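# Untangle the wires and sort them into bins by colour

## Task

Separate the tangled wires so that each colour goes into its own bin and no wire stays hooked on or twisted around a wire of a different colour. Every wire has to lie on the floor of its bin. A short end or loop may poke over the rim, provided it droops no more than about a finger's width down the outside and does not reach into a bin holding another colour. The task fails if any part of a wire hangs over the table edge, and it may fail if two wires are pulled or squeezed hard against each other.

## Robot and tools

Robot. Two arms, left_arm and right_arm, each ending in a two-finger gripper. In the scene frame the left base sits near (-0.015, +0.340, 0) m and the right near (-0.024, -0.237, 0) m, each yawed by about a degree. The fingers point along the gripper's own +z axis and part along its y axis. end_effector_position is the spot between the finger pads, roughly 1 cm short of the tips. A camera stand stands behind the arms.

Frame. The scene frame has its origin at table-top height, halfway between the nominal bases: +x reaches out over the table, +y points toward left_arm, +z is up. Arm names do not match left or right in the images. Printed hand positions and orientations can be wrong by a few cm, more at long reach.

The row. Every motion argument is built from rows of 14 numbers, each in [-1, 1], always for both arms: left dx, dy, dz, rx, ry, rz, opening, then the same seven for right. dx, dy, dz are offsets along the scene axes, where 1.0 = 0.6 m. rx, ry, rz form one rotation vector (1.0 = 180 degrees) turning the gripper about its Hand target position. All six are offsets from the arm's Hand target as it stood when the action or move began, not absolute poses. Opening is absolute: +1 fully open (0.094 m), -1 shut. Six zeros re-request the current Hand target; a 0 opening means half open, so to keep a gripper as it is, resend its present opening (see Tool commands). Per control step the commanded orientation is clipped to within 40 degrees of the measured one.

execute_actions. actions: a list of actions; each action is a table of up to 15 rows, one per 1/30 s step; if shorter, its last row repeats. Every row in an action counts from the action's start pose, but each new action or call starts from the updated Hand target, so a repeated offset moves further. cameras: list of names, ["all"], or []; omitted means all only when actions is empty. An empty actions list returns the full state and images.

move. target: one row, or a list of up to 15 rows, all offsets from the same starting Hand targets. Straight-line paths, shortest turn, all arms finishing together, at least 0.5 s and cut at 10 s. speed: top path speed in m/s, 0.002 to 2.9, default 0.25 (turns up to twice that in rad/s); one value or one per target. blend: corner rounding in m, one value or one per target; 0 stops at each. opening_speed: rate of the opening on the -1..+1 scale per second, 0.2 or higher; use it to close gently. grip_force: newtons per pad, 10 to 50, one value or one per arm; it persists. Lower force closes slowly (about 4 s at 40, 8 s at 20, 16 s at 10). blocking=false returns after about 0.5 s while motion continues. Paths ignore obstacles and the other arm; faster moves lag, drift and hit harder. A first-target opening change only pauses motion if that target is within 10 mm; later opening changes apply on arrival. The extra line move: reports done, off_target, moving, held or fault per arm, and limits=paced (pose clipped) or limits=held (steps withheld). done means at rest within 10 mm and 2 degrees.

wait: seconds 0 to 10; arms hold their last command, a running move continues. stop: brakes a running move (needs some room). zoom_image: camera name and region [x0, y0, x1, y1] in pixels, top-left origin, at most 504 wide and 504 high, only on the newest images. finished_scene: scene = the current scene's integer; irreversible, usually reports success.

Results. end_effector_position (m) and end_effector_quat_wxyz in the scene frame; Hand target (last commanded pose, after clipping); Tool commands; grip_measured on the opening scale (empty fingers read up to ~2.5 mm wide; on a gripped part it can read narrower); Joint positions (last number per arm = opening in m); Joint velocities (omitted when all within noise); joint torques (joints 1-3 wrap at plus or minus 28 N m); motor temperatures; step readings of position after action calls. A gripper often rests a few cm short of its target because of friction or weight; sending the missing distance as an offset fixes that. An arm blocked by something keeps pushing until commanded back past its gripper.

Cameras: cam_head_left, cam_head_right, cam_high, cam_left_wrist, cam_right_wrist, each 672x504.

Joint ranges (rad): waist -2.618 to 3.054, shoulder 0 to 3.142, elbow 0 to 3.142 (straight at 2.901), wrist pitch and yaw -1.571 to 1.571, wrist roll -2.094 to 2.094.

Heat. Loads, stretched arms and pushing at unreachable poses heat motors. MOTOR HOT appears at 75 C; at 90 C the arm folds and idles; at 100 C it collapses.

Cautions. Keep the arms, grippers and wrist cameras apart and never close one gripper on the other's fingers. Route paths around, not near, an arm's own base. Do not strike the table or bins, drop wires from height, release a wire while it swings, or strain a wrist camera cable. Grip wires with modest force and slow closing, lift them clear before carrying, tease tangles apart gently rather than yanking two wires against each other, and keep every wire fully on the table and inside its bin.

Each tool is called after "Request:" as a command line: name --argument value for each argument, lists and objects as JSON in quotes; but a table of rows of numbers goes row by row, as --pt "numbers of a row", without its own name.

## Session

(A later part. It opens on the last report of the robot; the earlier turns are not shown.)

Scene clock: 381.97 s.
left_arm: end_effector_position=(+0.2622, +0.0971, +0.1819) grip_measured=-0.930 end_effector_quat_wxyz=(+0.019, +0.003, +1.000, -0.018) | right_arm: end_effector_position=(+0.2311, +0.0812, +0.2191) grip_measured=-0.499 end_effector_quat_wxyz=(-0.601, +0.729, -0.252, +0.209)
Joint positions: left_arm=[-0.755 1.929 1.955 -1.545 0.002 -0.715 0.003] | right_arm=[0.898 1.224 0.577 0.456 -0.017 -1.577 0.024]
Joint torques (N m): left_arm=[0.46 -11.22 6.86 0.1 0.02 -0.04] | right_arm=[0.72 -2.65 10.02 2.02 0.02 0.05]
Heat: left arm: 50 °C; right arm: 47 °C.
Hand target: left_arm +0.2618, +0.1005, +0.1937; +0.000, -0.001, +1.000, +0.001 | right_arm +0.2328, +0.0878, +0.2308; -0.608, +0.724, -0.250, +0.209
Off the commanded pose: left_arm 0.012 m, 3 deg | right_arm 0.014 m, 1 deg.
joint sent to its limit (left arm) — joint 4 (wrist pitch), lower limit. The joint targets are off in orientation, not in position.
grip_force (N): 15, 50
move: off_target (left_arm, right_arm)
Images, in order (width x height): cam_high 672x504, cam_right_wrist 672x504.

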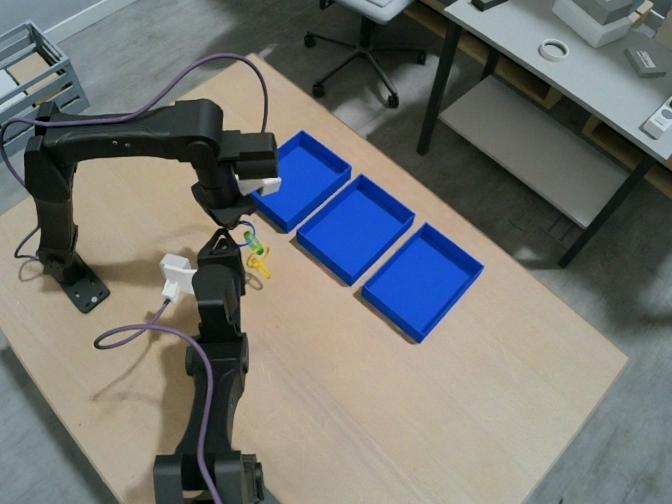

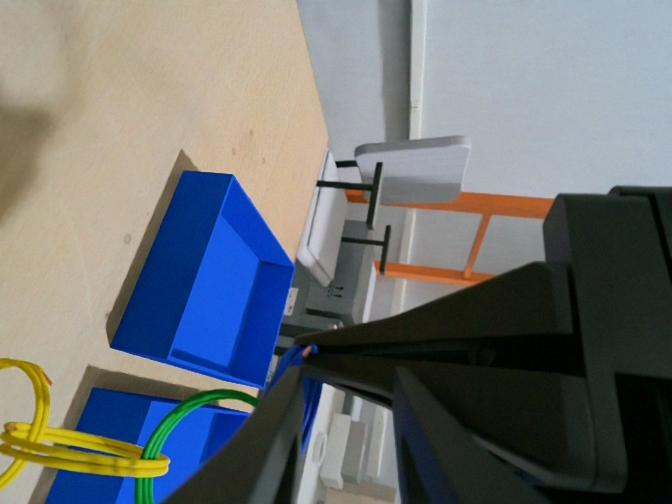

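Request:
move --target '[0.0,0,0,0,0,0,-1,-0.009,-0.012,-0.025,0,0,0,-0.5]' --cameras '["cam_right_wrist","cam_high"]' --speed 0.06

Request:
zoom_image --camera "cam_right_wrist" --region '[200, 250, 500, 500]'

Request:
zoom_image --camera "cam_high" --region '[200, 215, 290, 305]'

Scene clock: 393.93 s.
left_arm: end_effector_position=(+0.2623, +0.0972, +0.1819) grip_measured=-0.930 end_effector_quat_wxyz=(+0.019, +0.003, +1.000, -0.018) | right_arm: end_effector_position=(+0.2307, +0.0808, +0.2206) grip_measured=-0.499 end_effector_quat_wxyz=(-0.608, +0.723, -0.250, +0.212)
Joint positions: left_arm=[-0.755 1.929 1.955 -1.545 0.002 -0.715 0.003] | right_arm=[0.898 1.224 0.562 0.49 -0.017 -1.577 0.024]
Joint torques (N m): left_arm=[0.43 -11.37 6.69 0.05 0 -0.04] | right_arm=[0.62 -3.34 5.37 2.34 0 0.06]
Heat: left arm: 50 °C; right arm: 46 °C.
Hand target: left_arm +0.2618, +0.1005, +0.1937; +0.000, -0.001, +1.000, +0.001 | right_arm +0.2274, +0.0806, +0.2158; -0.608, +0.724, -0.250, +0.209
Off the commanded pose: left_arm 0.012 m, 3 deg | right_arm 0.006 m, 0 deg.
joint sent to its limit (left arm) — joint 4 (wrist pitch), lower limit. The joint targets are off in orientation, not in position.
grip_force (N): 15, 50
move: off_target (left_arm)
Images, in order (width x height): cam_high 672x504, cam_right_wrist 672x504.

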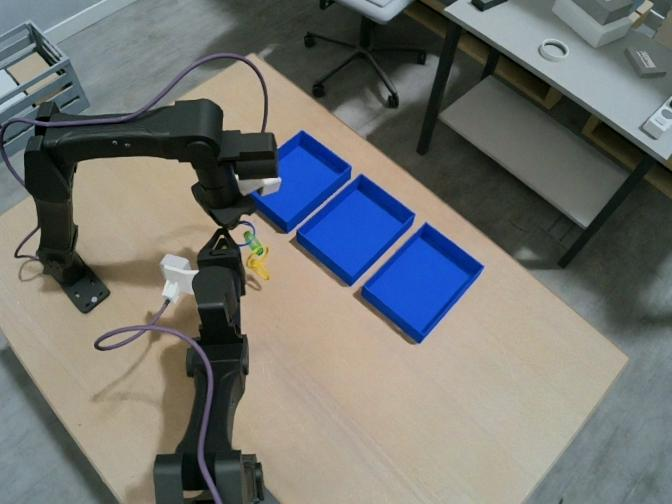

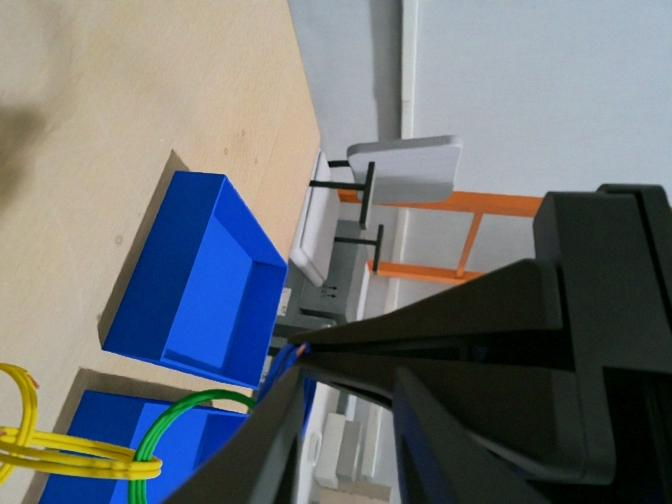

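Scaled by 1.680 from the camera's 672x504 image, which has a finer 960x720 frame.

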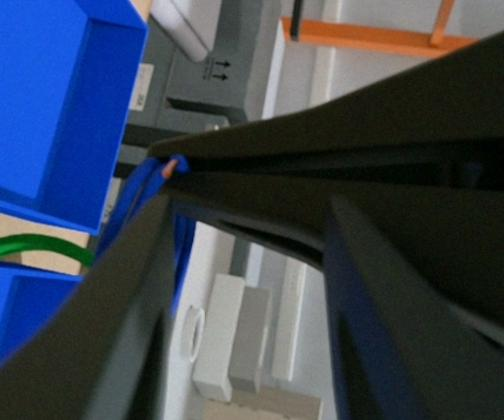

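Scaled by 5.600 from the camera's 672x504 image, which has a finer 960x720 frame.

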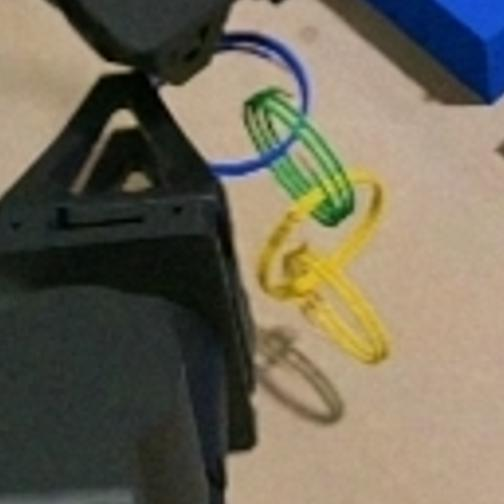

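Request:
move --target '[0.0,0,0,0,0,0,-1,-0.003,-0.004,-0.022,0,0,0,-0.5]' --cameras '["cam_right_wrist","cam_high"]' --speed 0.06

Request:
zoom_image --camera "cam_right_wrist" --region '[200, 250, 500, 500]'

Request:
zoom_image --camera "cam_high" --region '[200, 215, 290, 305]'

Scene clock: 401.93 s.
left_arm: end_effector_position=(+0.2623, +0.0972, +0.1819) grip_measured=-0.930 end_effector_quat_wxyz=(+0.019, +0.003, +1.000, -0.018) | right_arm: end_effector_position=(+0.2285, +0.0781, +0.2115) grip_measured=-0.499 end_effector_quat_wxyz=(-0.612, +0.720, -0.248, +0.213)
Joint positions: left_arm=[-0.755 1.929 1.955 -1.545 0.002 -0.715 0.003] | right_arm=[0.898 1.234 0.514 0.56 -0.017 -1.577 0.024]
Joint torques (N m): left_arm=[0.38 -11.18 6.84 0.11 0.02 -0.07] | right_arm=[0.58 -2.61 5.26 2.28 -0.01 0.05]
Heat: left arm: 50 °C; right arm: 46 °C.
Hand target: left_arm +0.2618, +0.1005, +0.1937; +0.000, -0.001, +1.000, +0.001 | right_arm +0.2256, +0.0782, +0.2025; -0.608, +0.724, -0.250, +0.209
Off the commanded pose: left_arm 0.012 m, 3 deg | right_arm 0.009 m, 1 deg.
joint sent to its limit (left arm) — joint 4 (wrist pitch), lower limit. The joint targets are off in orientation, not in position.
grip_force (N): 15, 50
move: off_target (left_arm)
Images, in order (width x height): cam_high 672x504, cam_right_wrist 672x504.

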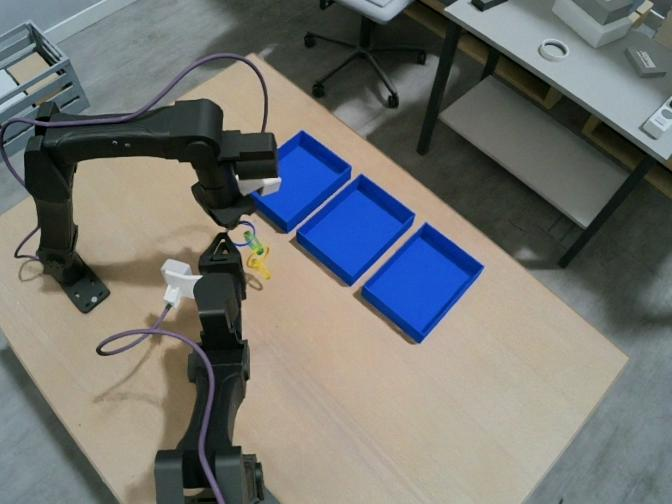

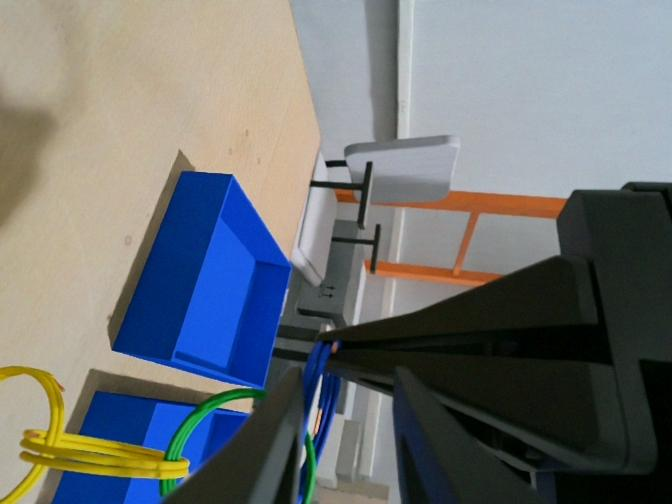

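Scaled by 1.680 from the camera's 672x504 image, which has a finer 960x720 frame.

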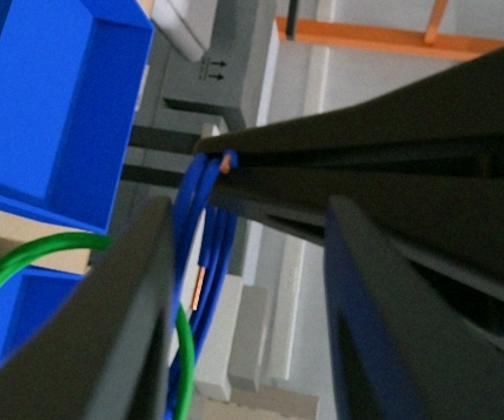

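Scaled by 5.600 from the camera's 672x504 image, which has a finer 960x720 frame.

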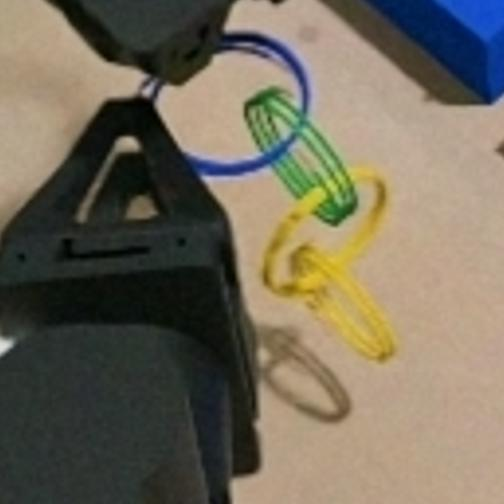

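Request:
move --target '[0.0,0,0,0,0,0,-1,0.01,0.02,0.010,0,0,0,-0.5]' --cameras '["cam_right_wrist","cam_high"]' --speed 0.06

Request:
zoom_image --camera "cam_right_wrist" --region '[200, 250, 500, 500]'

Request:
zoom_image --camera "cam_high" --region '[200, 215, 290, 305]'

Scene clock: 440.73 s.
left_arm: end_effector_position=(+0.2623, +0.0972, +0.1819) grip_measured=-0.930 end_effector_quat_wxyz=(+0.019, +0.003, +1.000, -0.018) | right_arm: end_effector_position=(+0.2280, +0.0833, +0.1951) grip_measured=-0.499 end_effector_quat_wxyz=(-0.598, +0.733, -0.250, +0.207)
Joint positions: left_arm=[-0.755 1.929 1.955 -1.545 0.002 -0.715 0.003] | right_arm=[0.909 1.277 0.514 0.562 -0.011 -1.577 0.024]
Joint torques (N m): left_arm=[0.44 -11.19 6.46 0.06 0.01 -0.01] | right_arm=[0.59 -2.85 9.72 2.13 0.07 0.08]
Heat: left arm: 51 °C; right arm: 44 °C.
Hand target: left_arm +0.2618, +0.1005, +0.1937; +0.000, -0.001, +1.000, +0.001 | right_arm +0.2316, +0.0902, +0.2087; -0.608, +0.724, -0.250, +0.209
Off the commanded pose: left_arm 0.012 m, 3 deg | right_arm 0.016 m, 2 deg.
joint sent to its limit (left arm) — joint 4 (wrist pitch), lower limit. The joint targets are off in orientation, not in position.
grip_force (N): 15, 50
move: off_target (left_arm, right_arm)
Images, in order (width x height): cam_high 672x504, cam_right_wrist 672x504.

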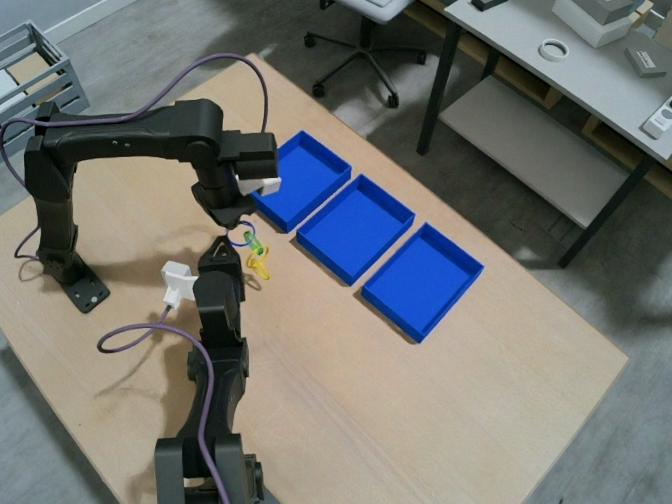

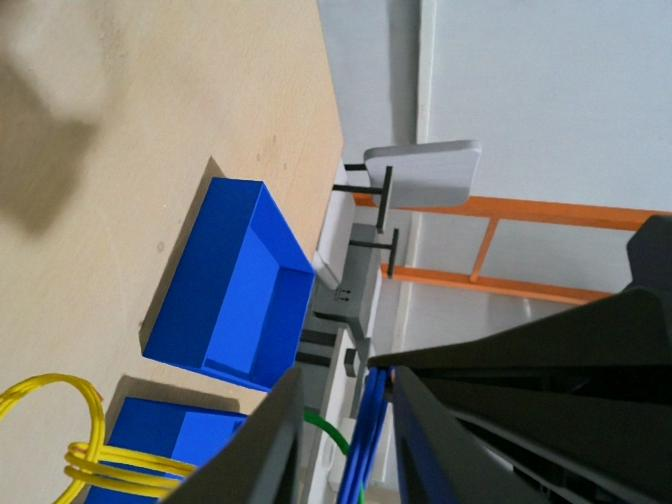

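Scaled by 1.680 from the camera's 672x504 image, which has a finer 960x720 frame.

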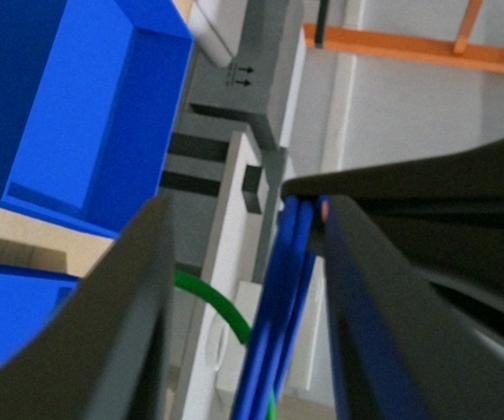

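Scaled by 5.600 from the camera's 672x504 image, which has a finer 960x720 frame.

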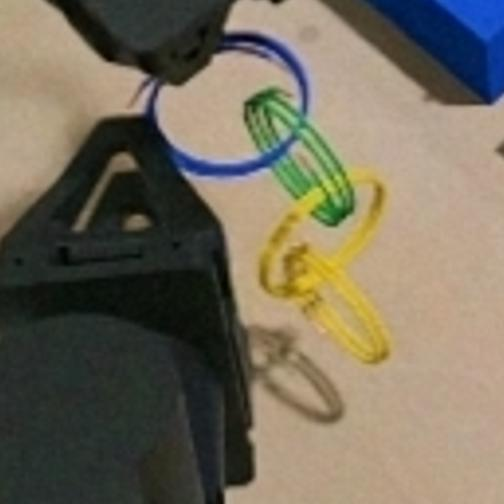

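Request:
move --pt "0.0 0 0 0 0 0 -1 0 0 0.02 0 0 0 -0.5" --pt "0.0 0 0 0 0 0 -1 0.014 0.018 0.019 0 0 0 -0.5" --cameras '["cam_right_wrist","cam_high"]' --speed 0.06

Request:
zoom_image --camera "cam_right_wrist" --region '[200, 250, 500, 500]'

Request:
zoom_image --camera "cam_high" --region '[200, 215, 290, 305]'

Scene clock: 458.03 s.
left_arm: end_effector_position=(+0.2625, +0.0975, +0.1819) grip_measured=-0.930 end_effector_quat_wxyz=(+0.019, +0.002, +1.000, -0.017) | right_arm: end_effector_position=(+0.2361, +0.0940, +0.2048) grip_measured=-0.499 end_effector_quat_wxyz=(-0.595, +0.736, -0.251, +0.206)
Joint positions: left_arm=[-0.755 1.929 1.955 -1.545 0.001 -0.715 0.003] | right_arm=[0.91 1.312 0.59 0.512 -0.009 -1.577 0.024]
Joint torques (N m): left_arm=[0.28 -11.22 6.76 0.08 0.02 -0.04] | right_arm=[0.55 -3.22 9.72 2.26 0.05 0.08]
Heat: left arm: 51 °C; right arm: 47 °C.
Hand target: left_arm +0.2618, +0.1005, +0.1937; +0.000, +0.000, +1.000, +0.001 | right_arm +0.2399, +0.1011, +0.2200; -0.608, +0.724, -0.250, +0.209
Off the commanded pose: left_arm 0.012 m, 3 deg | right_arm 0.017 m, 2 deg.
joint sent to its limit (left arm) — joint 4 (wrist pitch), lower limit. The joint targets are off in orientation, not in position.
grip_force (N): 15, 50
move: off_target (left_arm, right_arm)
Images, in order (width x height): cam_high 672x504, cam_right_wrist 672x504.

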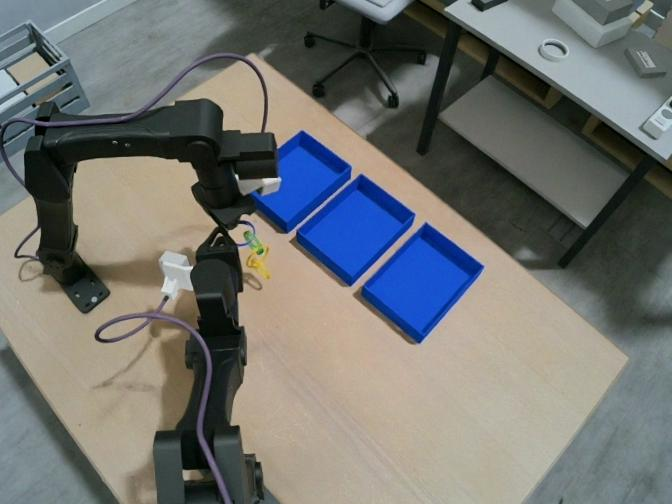

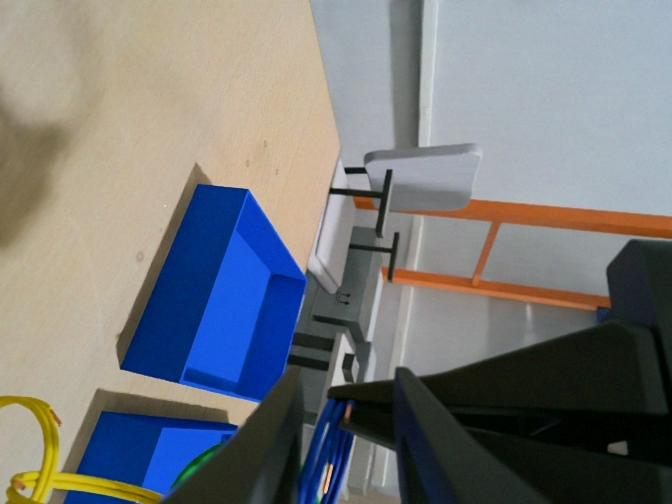

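Scaled by 1.680 from the camera's 672x504 image, which has a finer 960x720 frame.

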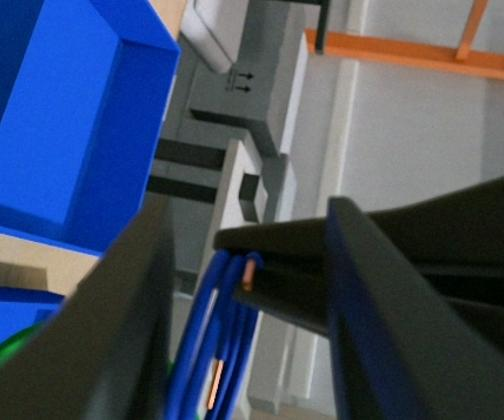

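Scaled by 5.600 from the camera's 672x504 image, which has a finer 960x720 frame.

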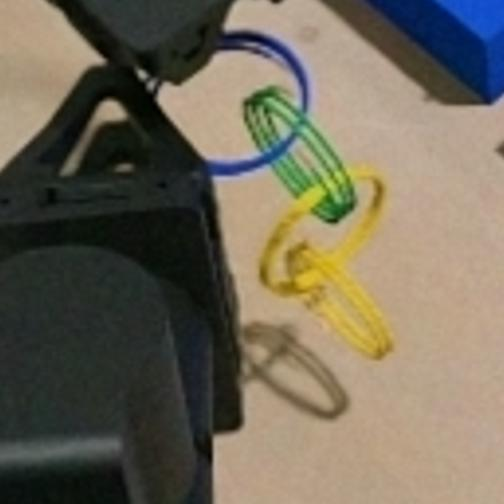

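Request:
move --target '[0.0,0,0,0,0,0,-1,0,0,0,0,0,0,-1]' --grip_force '[20,20]' --cameras '["cam_right_wrist","cam_high"]' --speed 0.06

Request:
zoom_image --camera "cam_right_wrist" --region '[200, 250, 500, 500]'

Request:
zoom_image --camera "cam_high" --region '[200, 215, 290, 305]'

Scene clock: 479.23 s.
left_arm: end_effector_position=(+0.2625, +0.0975, +0.1819) grip_measured=-0.934 end_effector_quat_wxyz=(+0.019, +0.002, +1.000, -0.017) | right_arm: end_effector_position=(+0.2361, +0.0940, +0.2048) grip_measured=-0.951 end_effector_quat_wxyz=(-0.595, +0.736, -0.251, +0.206)
Joint positions: left_arm=[-0.755 1.929 1.955 -1.545 0.001 -0.715 0.003] | right_arm=[0.91 1.312 0.59 0.512 -0.009 -1.577 0.002]
Joint torques (N m): left_arm=[0.36 -11.38 6.9 0.07 0.01 -0.05] | right_arm=[0.54 -3.23 9.72 2.24 0.05 0.07]
Motor temperatures (°C): left_arm=[33 51 51 32 31 33 35] | right_arm=[31 36 51 43 34 32 33]
Heat: left arm: 51 °C; right arm: 51 °C.
Hand target: left_arm +0.2618, +0.1005, +0.1937; +0.000, +0.000, +1.000, +0.001 | right_arm +0.2399, +0.1011, +0.2200; -0.608, +0.724, -0.250, +0.209
Off the commanded pose: left_arm 0.012 m, 3 deg | right_arm 0.017 m, 2 deg.
joint sent to its limit (left arm) — joint 4 (wrist pitch), lower limit. The joint targets are off in orientation, not in position.
grip_force (N): 20, 20
move: off_target (left_arm, right_arm)
Images, in order (width x height): cam_high 672x504, cam_right_wrist 672x504.

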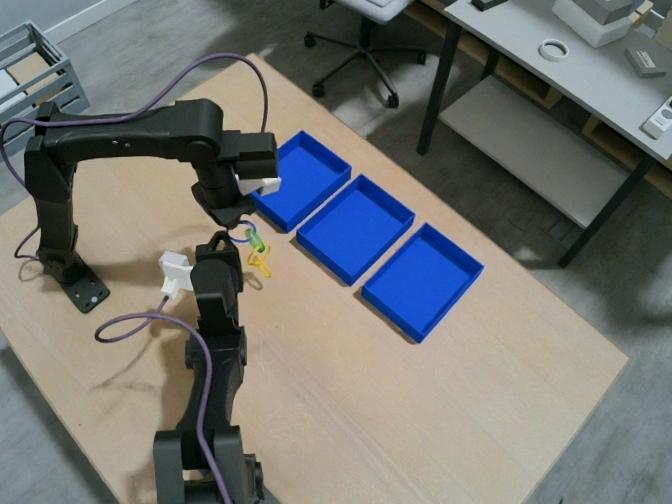

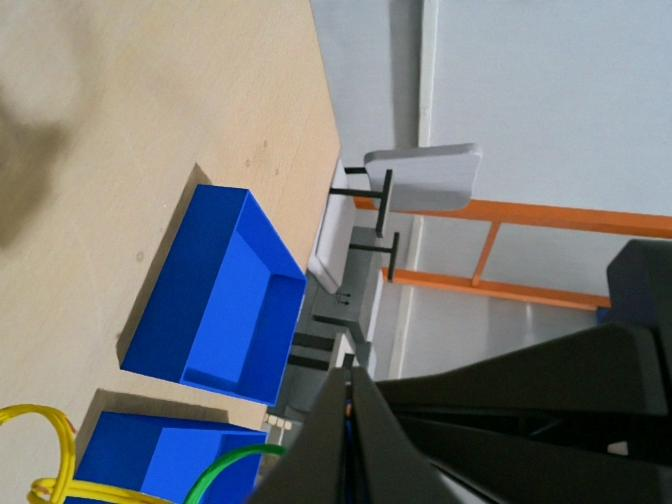

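Scaled by 1.680 from the camera's 672x504 image, which has a finer 960x720 frame.

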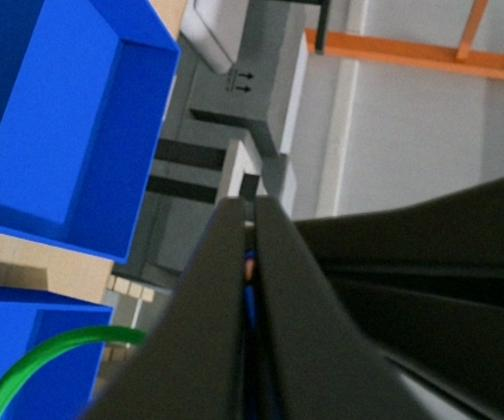

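Scaled by 5.600 from the camera's 672x504 image, which has a finer 960x720 frame.

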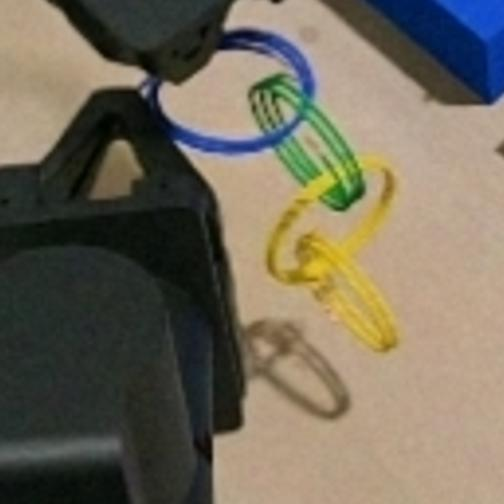

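Request:
move --target '[0.0,0,0,0,0,0,-1,-0.035,-0.042,0,0,0,0,-1]' --cameras '["cam_right_wrist","cam_high","cam_left_wrist"]' --speed 0.04

Request:
zoom_image --camera "cam_right_wrist" --region '[200, 250, 500, 500]'

Request:
zoom_image --camera "cam_high" --region '[200, 215, 290, 305]'

Scene clock: 491.17 s.
left_arm: end_effector_position=(+0.2530, +0.0856, +0.1853) grip_measured=-0.934 end_effector_quat_wxyz=(-0.002, +0.005, +0.999, -0.049) | right_arm: end_effector_position=(+0.2235, +0.0799, +0.2113) grip_measured=-0.952 end_effector_quat_wxyz=(-0.597, +0.734, -0.250, +0.206)
Joint positions: left_arm=[-0.759 1.925 1.961 -1.545 0.076 -0.717 0.003] | right_arm=[0.914 1.209 0.548 0.457 -0.007 -1.577 0.002]
Joint torques (N m): left_arm=[1.03 -10.92 6.28 0.11 -0.56 -0.05] | right_arm=[0.57 -6.39 5.55 2.27 0.07 0.09]
Heat: left arm: 52 °C; right arm: 51 °C.
Hand target: left_arm +0.2619, +0.1005, +0.1937; +0.000, -0.001, +1.000, +0.001 | right_arm +0.2189, +0.0759, +0.2200; -0.608, +0.724, -0.250, +0.209
Off the commanded pose: left_arm 0.019 m, 6 deg | right_arm 0.011 m, 2 deg.
joint sent to its limit (left arm) — joint 4 (wrist pitch), lower limit. The joint targets are off in orientation, not in position.
grip_force (N): 20, 20
move: off_target (left_arm, right_arm)
Images, in order (width x height): cam_high 672x504, cam_left_wrist 672x504, cam_right_wrist 672x504.

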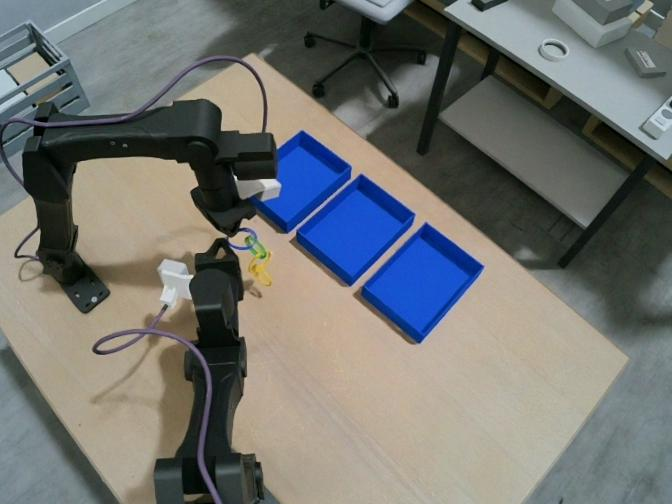

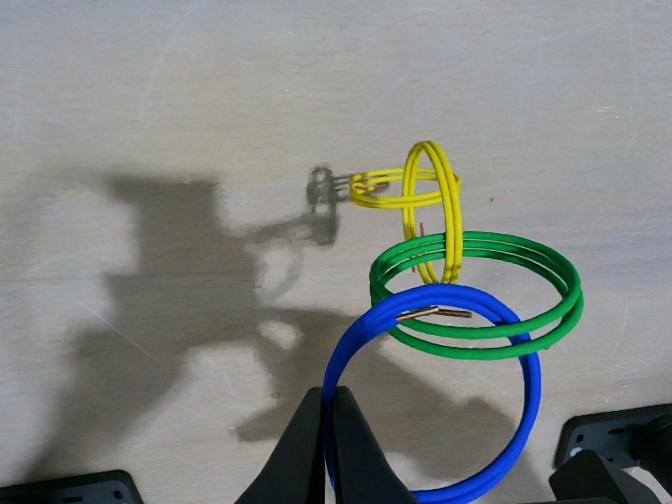

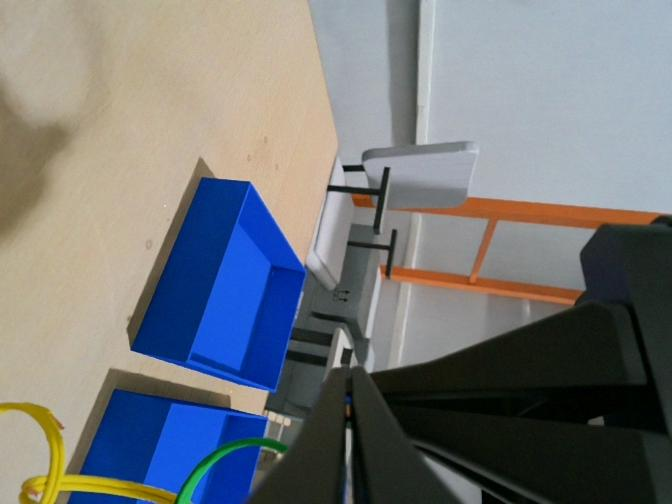

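Scaled by 1.680 from the camera's 672x504 image, which has a finer 960x720 frame.

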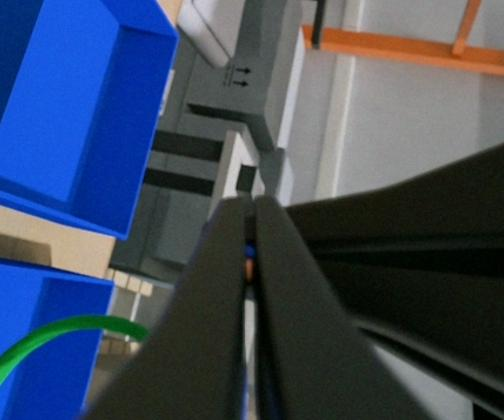

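Scaled by 5.600 from the camera's 672x504 image, which has a finer 960x720 frame.

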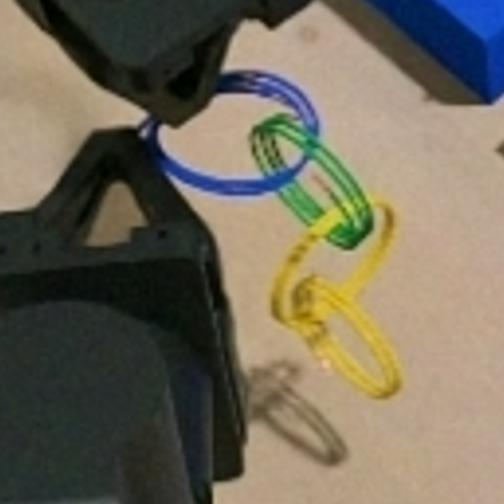

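Request:
move --target '[-0.015,-0.025,-0.01,0,0,0,-0.5,0,0,0,0,0,0,-1]' --cameras '["cam_right_wrist","cam_high","cam_left_wrist"]' --speed 0.06 --opening_speed 0.3

Request:
zoom_image --camera "cam_right_wrist" --region '[200, 250, 500, 500]'

Request:
zoom_image --camera "cam_high" --region '[200, 215, 290, 305]'

Scene clock: 506.00 s.
left_arm: end_effector_position=(+0.2527, +0.0855, +0.1848) grip_measured=-0.503 end_effector_quat_wxyz=(+0.018, +0.001, +1.000, -0.025) | right_arm: end_effector_position=(+0.2225, +0.0786, +0.2169) grip_measured=-0.952 end_effector_quat_wxyz=(-0.602, +0.730, -0.249, +0.208)
Joint positions: left_arm=[-0.791 1.925 1.961 -1.545 0.012 -0.754 0.023] | right_arm=[0.915 1.193 0.548 0.455 -0.006 -1.577 0.002]
Joint torques (N m): left_arm=[-0.59 -8.66 7.05 0.11 -0.08 -0.11] | right_arm=[0.53 -4.98 5.56 2.28 0.06 0.09]
Motor temperatures (°C): left_arm=[33 55 51 32 32 33 35] | right_arm=[31 37 48 45 34 32 34]
Heat: left arm: 55 °C; right arm: 48 °C.
Hand target: left_arm +0.2528, +0.0854, +0.1877; +0.000, +0.000, +1.000, +0.000 | right_arm +0.2190, +0.0759, +0.2201; -0.608, +0.724, -0.250, +0.209
Off the commanded pose: left_arm 0.003 m, 4 deg | right_arm 0.005 m, 1 deg.
joint sent to its limit (left arm) — joint 4 (wrist pitch), lower limit. The joint targets are off in orientation, not in position.
grip_force (N): 20, 20
move: off_target (left_arm)
Images, in order (width x height): cam_high 672x504, cam_left_wrist 672x504, cam_right_wrist 672x504.

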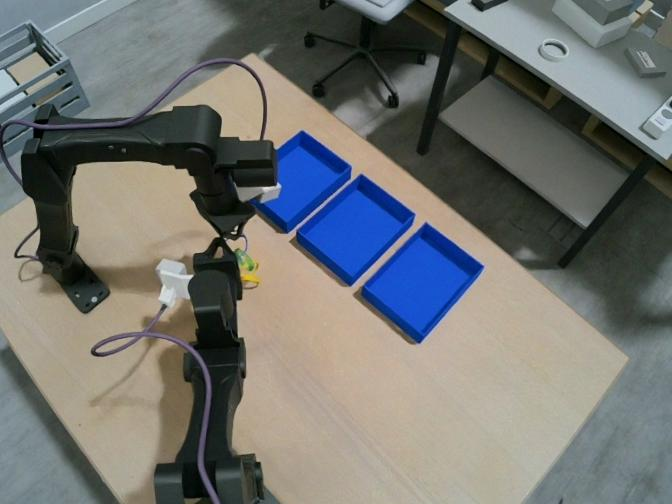

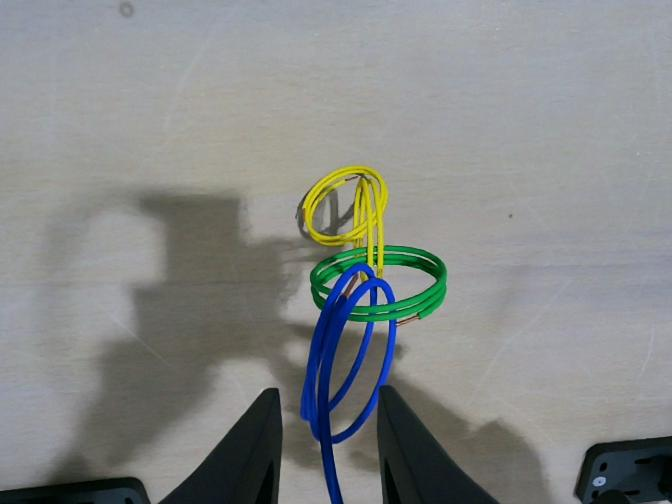

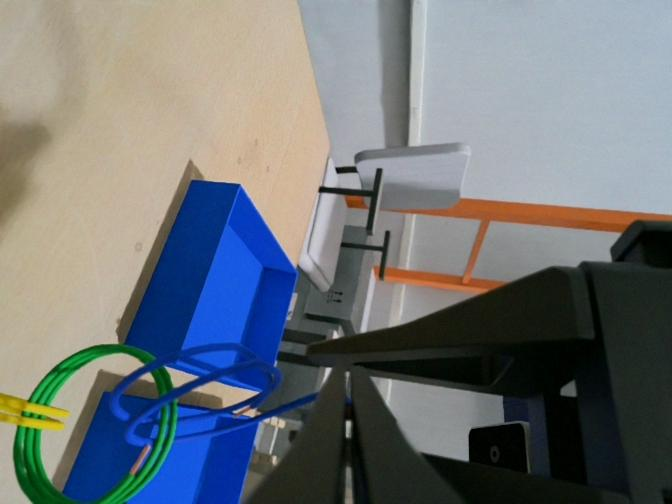

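Scaled by 1.680 from the camera's 672x504 image, which has a finer 960x720 frame.

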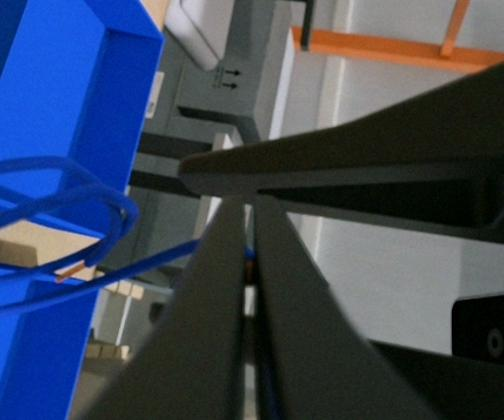

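Scaled by 5.600 from the camera's 672x504 image, which has a finer 960x720 frame.

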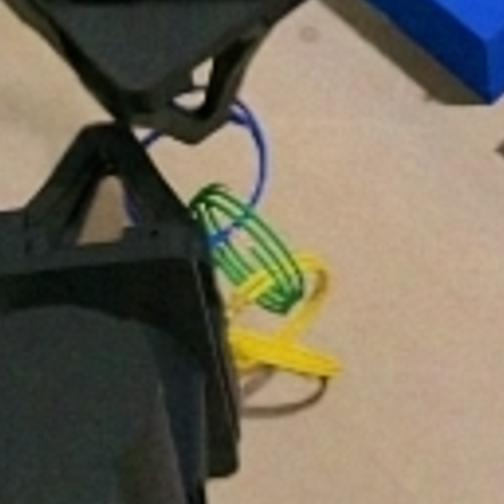

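Request:
move --target '[0.05,0.03,0.12,0,0,0,-0.3,0,0,0,0,0,0,-1]' --cameras '["all"]' --speed 0.1

Request:
zoom_image --camera "cam_right_wrist" --region '[0, 300, 350, 504]'

Request:
zoom_image --camera "cam_left_wrist" --region '[200, 150, 550, 450]'

Request:
zoom_image --camera "cam_high" --region '[200, 215, 290, 305]'

Scene clock: 524.40 s.
left_arm: end_effector_position=(+0.2841, +0.0982, +0.2495) grip_measured=-0.303 end_effector_quat_wxyz=(+0.103, -0.005, +0.991, -0.091) | right_arm: end_effector_position=(+0.2225, +0.0786, +0.2169) grip_measured=-0.952 end_effector_quat_wxyz=(-0.602, +0.730, -0.249, +0.208)
Joint positions: left_arm=[-0.711 1.856 2.106 -1.546 0.011 -0.688 0.033] | right_arm=[0.915 1.193 0.548 0.455 -0.006 -1.577 0.002]
Joint torques (N m): left_arm=[0.31 -10.04 6.48 0.45 0 0.11] | right_arm=[0.51 -4.98 5.56 2.28 0.06 0.08]
Motor temperatures (°C): left_arm=[33 55 52 32 32 33 35] | right_arm=[31 37 46 46 34 32 34]
Heat: left arm: 55 °C; right arm: 46 °C.
Hand target: left_arm +0.2828, +0.1035, +0.2596; +0.000, -0.001, +1.000, +0.001 | right_arm +0.2190, +0.0759, +0.2201; -0.608, +0.724, -0.250, +0.209
Off the commanded pose: left_arm 0.012 m, 16 deg | right_arm 0.005 m, 1 deg.
joint sent to its limit (left arm) — joint 4 (wrist pitch), lower limit. The joint targets are off in orientation, not in position.
grip_force (N): 20, 20
move: off_target (left_arm)

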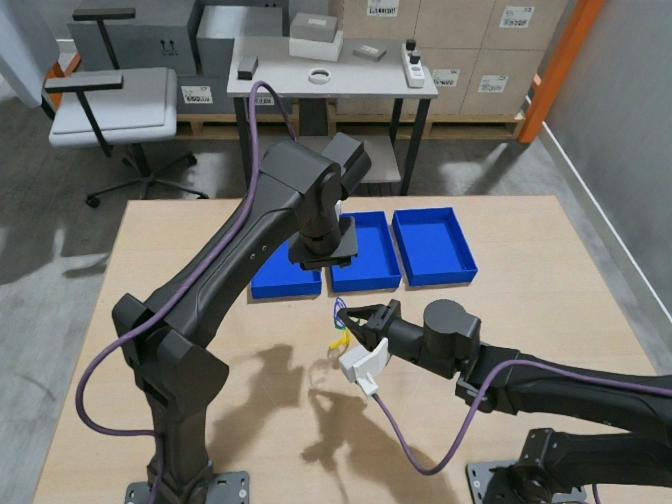

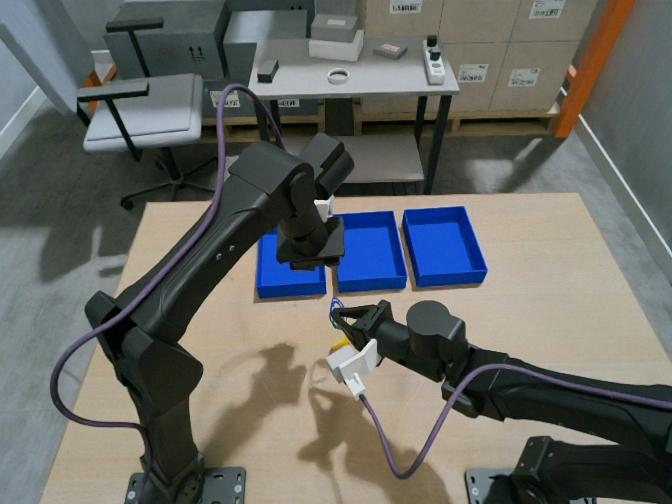

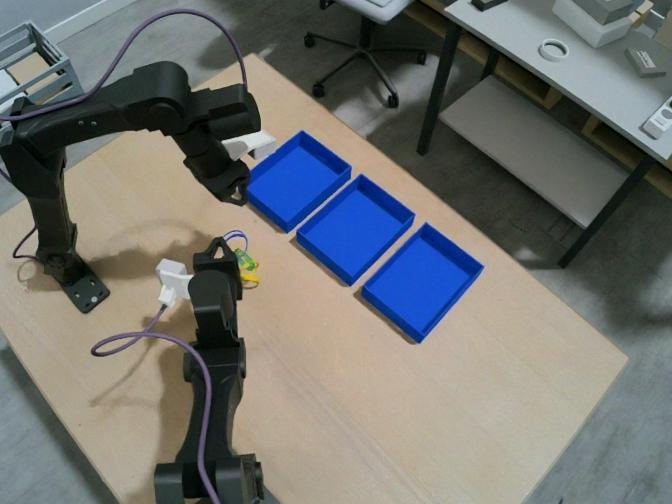

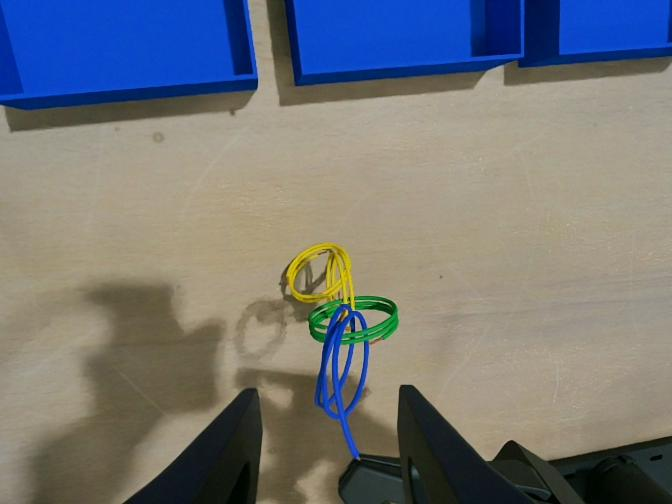

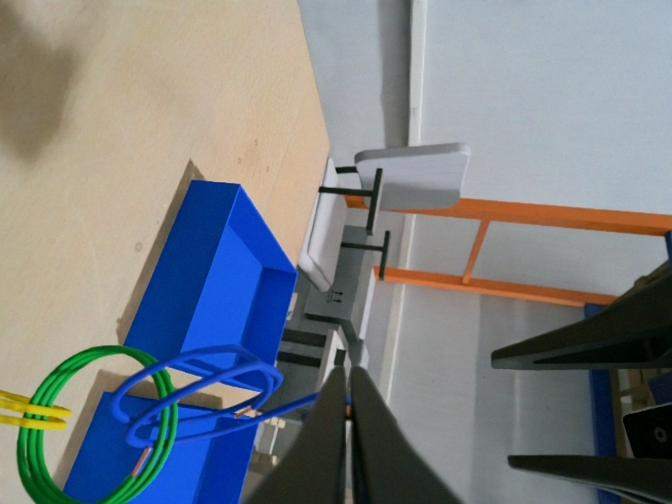

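Scaled by 1.440 from the camera's 672x504 image, which has a finer 960x720 frame.

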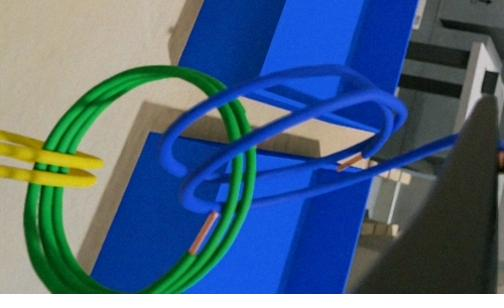

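Scaled by 1.440 from the camera's 672x504 image, which has a finer 960x720 frame.

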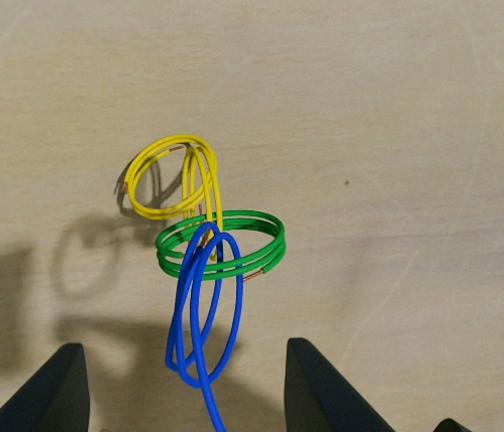

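Scaled by 5.600 from the camera's 672x504 image, which has a finer 960x720 frame.

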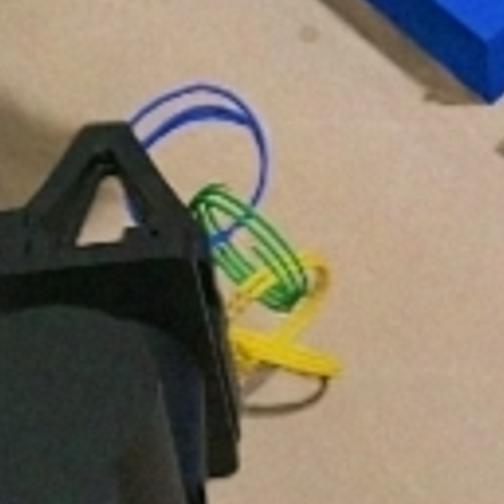

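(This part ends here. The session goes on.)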